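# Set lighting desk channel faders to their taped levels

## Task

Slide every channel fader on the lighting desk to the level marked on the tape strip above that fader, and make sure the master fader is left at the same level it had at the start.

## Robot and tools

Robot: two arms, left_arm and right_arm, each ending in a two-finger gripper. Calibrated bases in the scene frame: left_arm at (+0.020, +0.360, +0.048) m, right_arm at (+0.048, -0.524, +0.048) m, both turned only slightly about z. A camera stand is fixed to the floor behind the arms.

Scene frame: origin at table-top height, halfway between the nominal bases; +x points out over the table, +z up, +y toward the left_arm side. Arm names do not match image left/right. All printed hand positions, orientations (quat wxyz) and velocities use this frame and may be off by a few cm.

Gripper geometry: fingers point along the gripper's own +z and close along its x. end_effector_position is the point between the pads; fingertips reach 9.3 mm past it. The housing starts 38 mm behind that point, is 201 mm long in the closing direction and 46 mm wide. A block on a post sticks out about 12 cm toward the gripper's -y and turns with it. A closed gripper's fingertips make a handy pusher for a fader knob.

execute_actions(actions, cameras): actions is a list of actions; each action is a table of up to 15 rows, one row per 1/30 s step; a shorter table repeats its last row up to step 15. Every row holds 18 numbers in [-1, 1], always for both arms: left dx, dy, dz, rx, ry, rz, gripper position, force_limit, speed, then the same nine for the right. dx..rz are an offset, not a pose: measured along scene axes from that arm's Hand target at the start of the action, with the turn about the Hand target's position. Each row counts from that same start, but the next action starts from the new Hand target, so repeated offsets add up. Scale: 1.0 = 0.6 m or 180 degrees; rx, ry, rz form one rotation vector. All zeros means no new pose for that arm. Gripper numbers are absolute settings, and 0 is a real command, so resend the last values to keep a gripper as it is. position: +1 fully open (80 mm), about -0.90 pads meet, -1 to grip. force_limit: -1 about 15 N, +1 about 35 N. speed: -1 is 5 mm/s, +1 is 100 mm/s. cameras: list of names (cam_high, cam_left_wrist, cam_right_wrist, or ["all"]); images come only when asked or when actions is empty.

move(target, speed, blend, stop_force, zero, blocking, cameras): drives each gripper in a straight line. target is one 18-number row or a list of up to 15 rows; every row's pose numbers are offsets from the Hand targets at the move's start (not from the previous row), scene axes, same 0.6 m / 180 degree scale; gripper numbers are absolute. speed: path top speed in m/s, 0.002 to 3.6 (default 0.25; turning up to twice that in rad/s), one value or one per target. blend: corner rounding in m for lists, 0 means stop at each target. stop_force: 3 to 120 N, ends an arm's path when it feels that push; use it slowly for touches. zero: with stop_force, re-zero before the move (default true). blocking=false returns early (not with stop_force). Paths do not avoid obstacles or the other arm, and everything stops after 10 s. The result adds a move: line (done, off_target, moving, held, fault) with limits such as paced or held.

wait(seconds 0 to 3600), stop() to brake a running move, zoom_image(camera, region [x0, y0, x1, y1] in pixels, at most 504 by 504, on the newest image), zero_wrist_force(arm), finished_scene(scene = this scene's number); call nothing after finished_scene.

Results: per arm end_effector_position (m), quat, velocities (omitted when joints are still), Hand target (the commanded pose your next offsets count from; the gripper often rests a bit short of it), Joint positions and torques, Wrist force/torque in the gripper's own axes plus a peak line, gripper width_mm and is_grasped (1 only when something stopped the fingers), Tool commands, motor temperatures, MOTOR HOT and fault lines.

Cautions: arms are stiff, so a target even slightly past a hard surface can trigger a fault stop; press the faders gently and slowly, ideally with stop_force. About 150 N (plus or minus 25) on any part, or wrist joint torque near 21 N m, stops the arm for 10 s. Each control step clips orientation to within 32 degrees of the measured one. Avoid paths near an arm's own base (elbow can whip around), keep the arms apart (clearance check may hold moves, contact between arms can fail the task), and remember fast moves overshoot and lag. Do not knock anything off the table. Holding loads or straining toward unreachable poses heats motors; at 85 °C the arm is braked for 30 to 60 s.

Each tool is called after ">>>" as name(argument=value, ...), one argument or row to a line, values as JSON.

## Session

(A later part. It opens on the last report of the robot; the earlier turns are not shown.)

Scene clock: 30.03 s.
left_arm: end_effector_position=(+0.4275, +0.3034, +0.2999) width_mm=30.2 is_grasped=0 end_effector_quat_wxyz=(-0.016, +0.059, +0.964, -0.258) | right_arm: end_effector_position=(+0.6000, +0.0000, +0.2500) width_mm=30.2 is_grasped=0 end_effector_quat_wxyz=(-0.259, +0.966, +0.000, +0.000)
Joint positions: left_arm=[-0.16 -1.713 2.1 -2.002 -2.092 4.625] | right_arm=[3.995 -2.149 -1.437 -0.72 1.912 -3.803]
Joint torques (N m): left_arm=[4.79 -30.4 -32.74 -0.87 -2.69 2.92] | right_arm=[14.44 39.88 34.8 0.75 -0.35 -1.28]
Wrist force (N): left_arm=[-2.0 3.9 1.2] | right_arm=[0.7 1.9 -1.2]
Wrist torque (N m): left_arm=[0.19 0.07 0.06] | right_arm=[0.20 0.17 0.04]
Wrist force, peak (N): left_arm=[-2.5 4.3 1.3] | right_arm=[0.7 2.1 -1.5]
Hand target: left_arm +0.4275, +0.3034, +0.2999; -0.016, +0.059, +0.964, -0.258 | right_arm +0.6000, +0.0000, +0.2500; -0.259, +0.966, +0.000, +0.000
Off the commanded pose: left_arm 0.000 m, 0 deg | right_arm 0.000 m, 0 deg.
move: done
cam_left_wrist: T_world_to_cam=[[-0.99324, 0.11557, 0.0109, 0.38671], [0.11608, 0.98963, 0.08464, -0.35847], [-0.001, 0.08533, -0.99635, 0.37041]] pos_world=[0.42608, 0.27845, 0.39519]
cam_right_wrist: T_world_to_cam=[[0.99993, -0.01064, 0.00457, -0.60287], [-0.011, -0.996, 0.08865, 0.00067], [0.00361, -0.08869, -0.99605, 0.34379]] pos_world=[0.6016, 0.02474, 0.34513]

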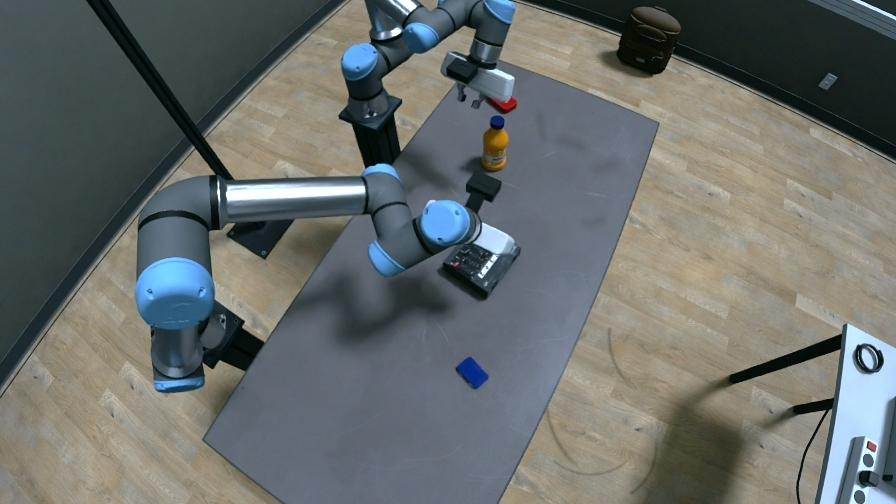

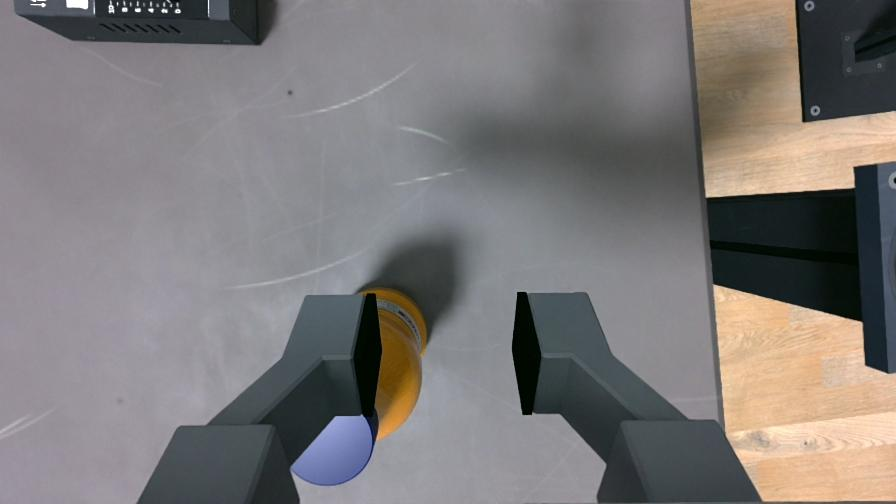

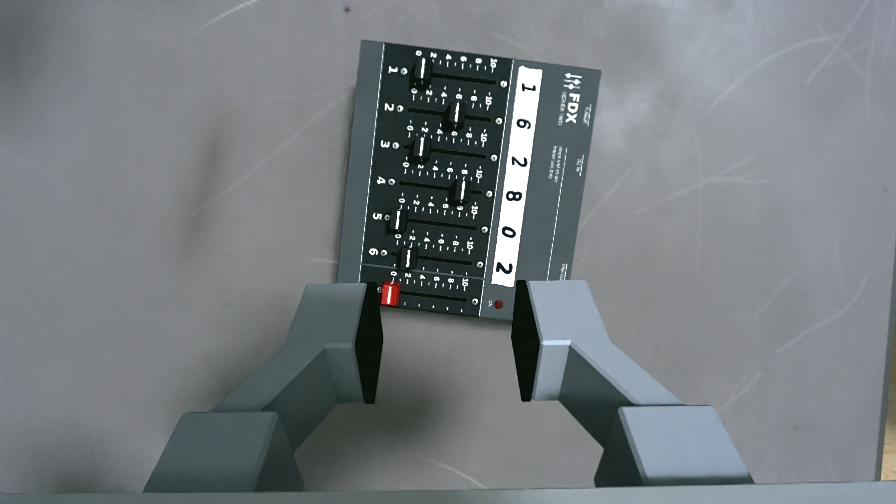

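>>> move(
  target=[0,0,0,0,0,0,-0.187,-1,-0.5, -0.0358,-0.0027,-0.2583,0,0,-0.0394,-0.187,-1,0.5],
  speed=0.2,
  cameras=["cam_right_wrist"],
)

>>> zoom_image(
  camera="cam_right_wrist",
  region=[320, 180, 580, 430],
)

Scene clock: 32.60 s.
left_arm: end_effector_position=(+0.4275, +0.3034, +0.2999) width_mm=30.2 is_grasped=0 end_effector_quat_wxyz=(-0.016, +0.059, +0.964, -0.258) | right_arm: end_effector_position=(+0.5785, -0.0016, +0.0951) width_mm=30.2 is_grasped=0 end_effector_quat_wxyz=(-0.259, +0.964, -0.059, +0.016)
Joint positions: left_arm=[-0.16 -1.713 2.1 -2.002 -2.092 4.625] | right_arm=[4.034 -2.317 -1.632 -0.31 1.844 -3.648]
Joint torques (N m): left_arm=[4.66 -30.14 -33.07 -0.82 -2.64 2.76] | right_arm=[13.47 42.96 10.54 6.17 -0.97 1.64]
Wrist force (N): left_arm=[-1.9 4.1 1.3] | right_arm=[0.9 2.1 -1.1]
Wrist torque (N m): left_arm=[0.22 0.06 0.06] | right_arm=[0.21 0.14 -0.03]
Wrist force, peak (N): left_arm=[-2.0 4.4 1.2] | right_arm=[1.1 1.4 -2.4]
Hand target: left_arm +0.4275, +0.3034, +0.2999; -0.016, +0.059, +0.964, -0.258 | right_arm +0.5785, -0.0016, +0.0950; -0.259, +0.964, -0.059, +0.016
Off the commanded pose: left_arm 0.000 m, 0 deg | right_arm 0.000 m, 0 deg.
move: done
cam_right_wrist: T_world_to_cam=[[0.99099, -0.13385, 0.00453, -0.57574], [-0.13372, -0.98703, 0.08888, 0.08354], [-0.00743, -0.08868, -0.99603, 0.19582]] pos_world=[0.58318, 0.02276, 0.19023]

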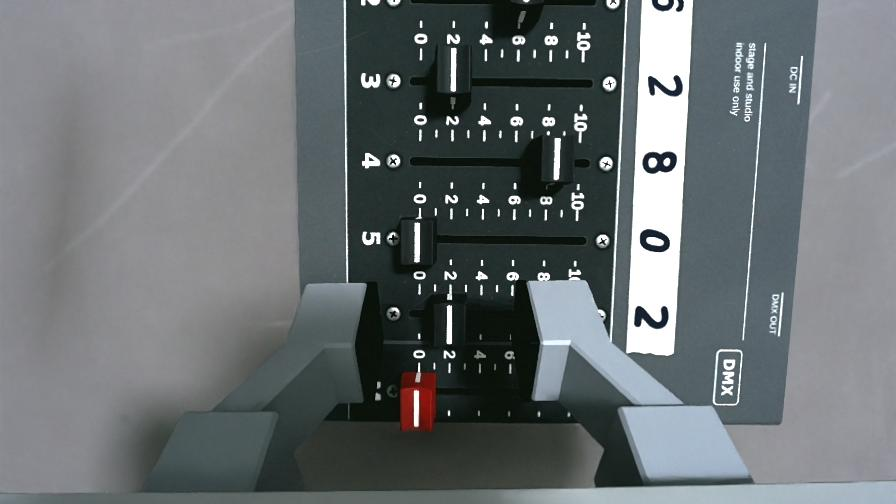

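Scaled by 1.938 from the camera's image (finer frame: 1280x720).

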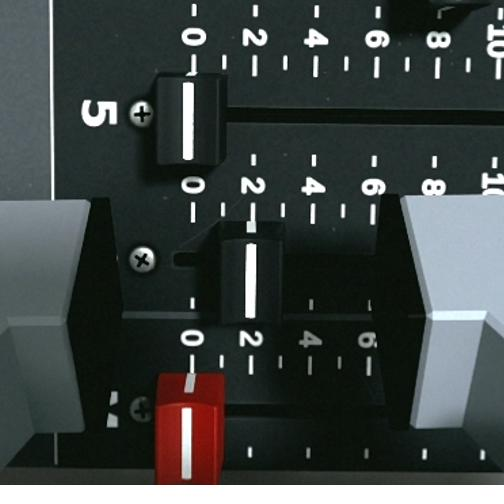

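>>> finished_scene(
  scene=1,
)

The scene is finished: the task was done.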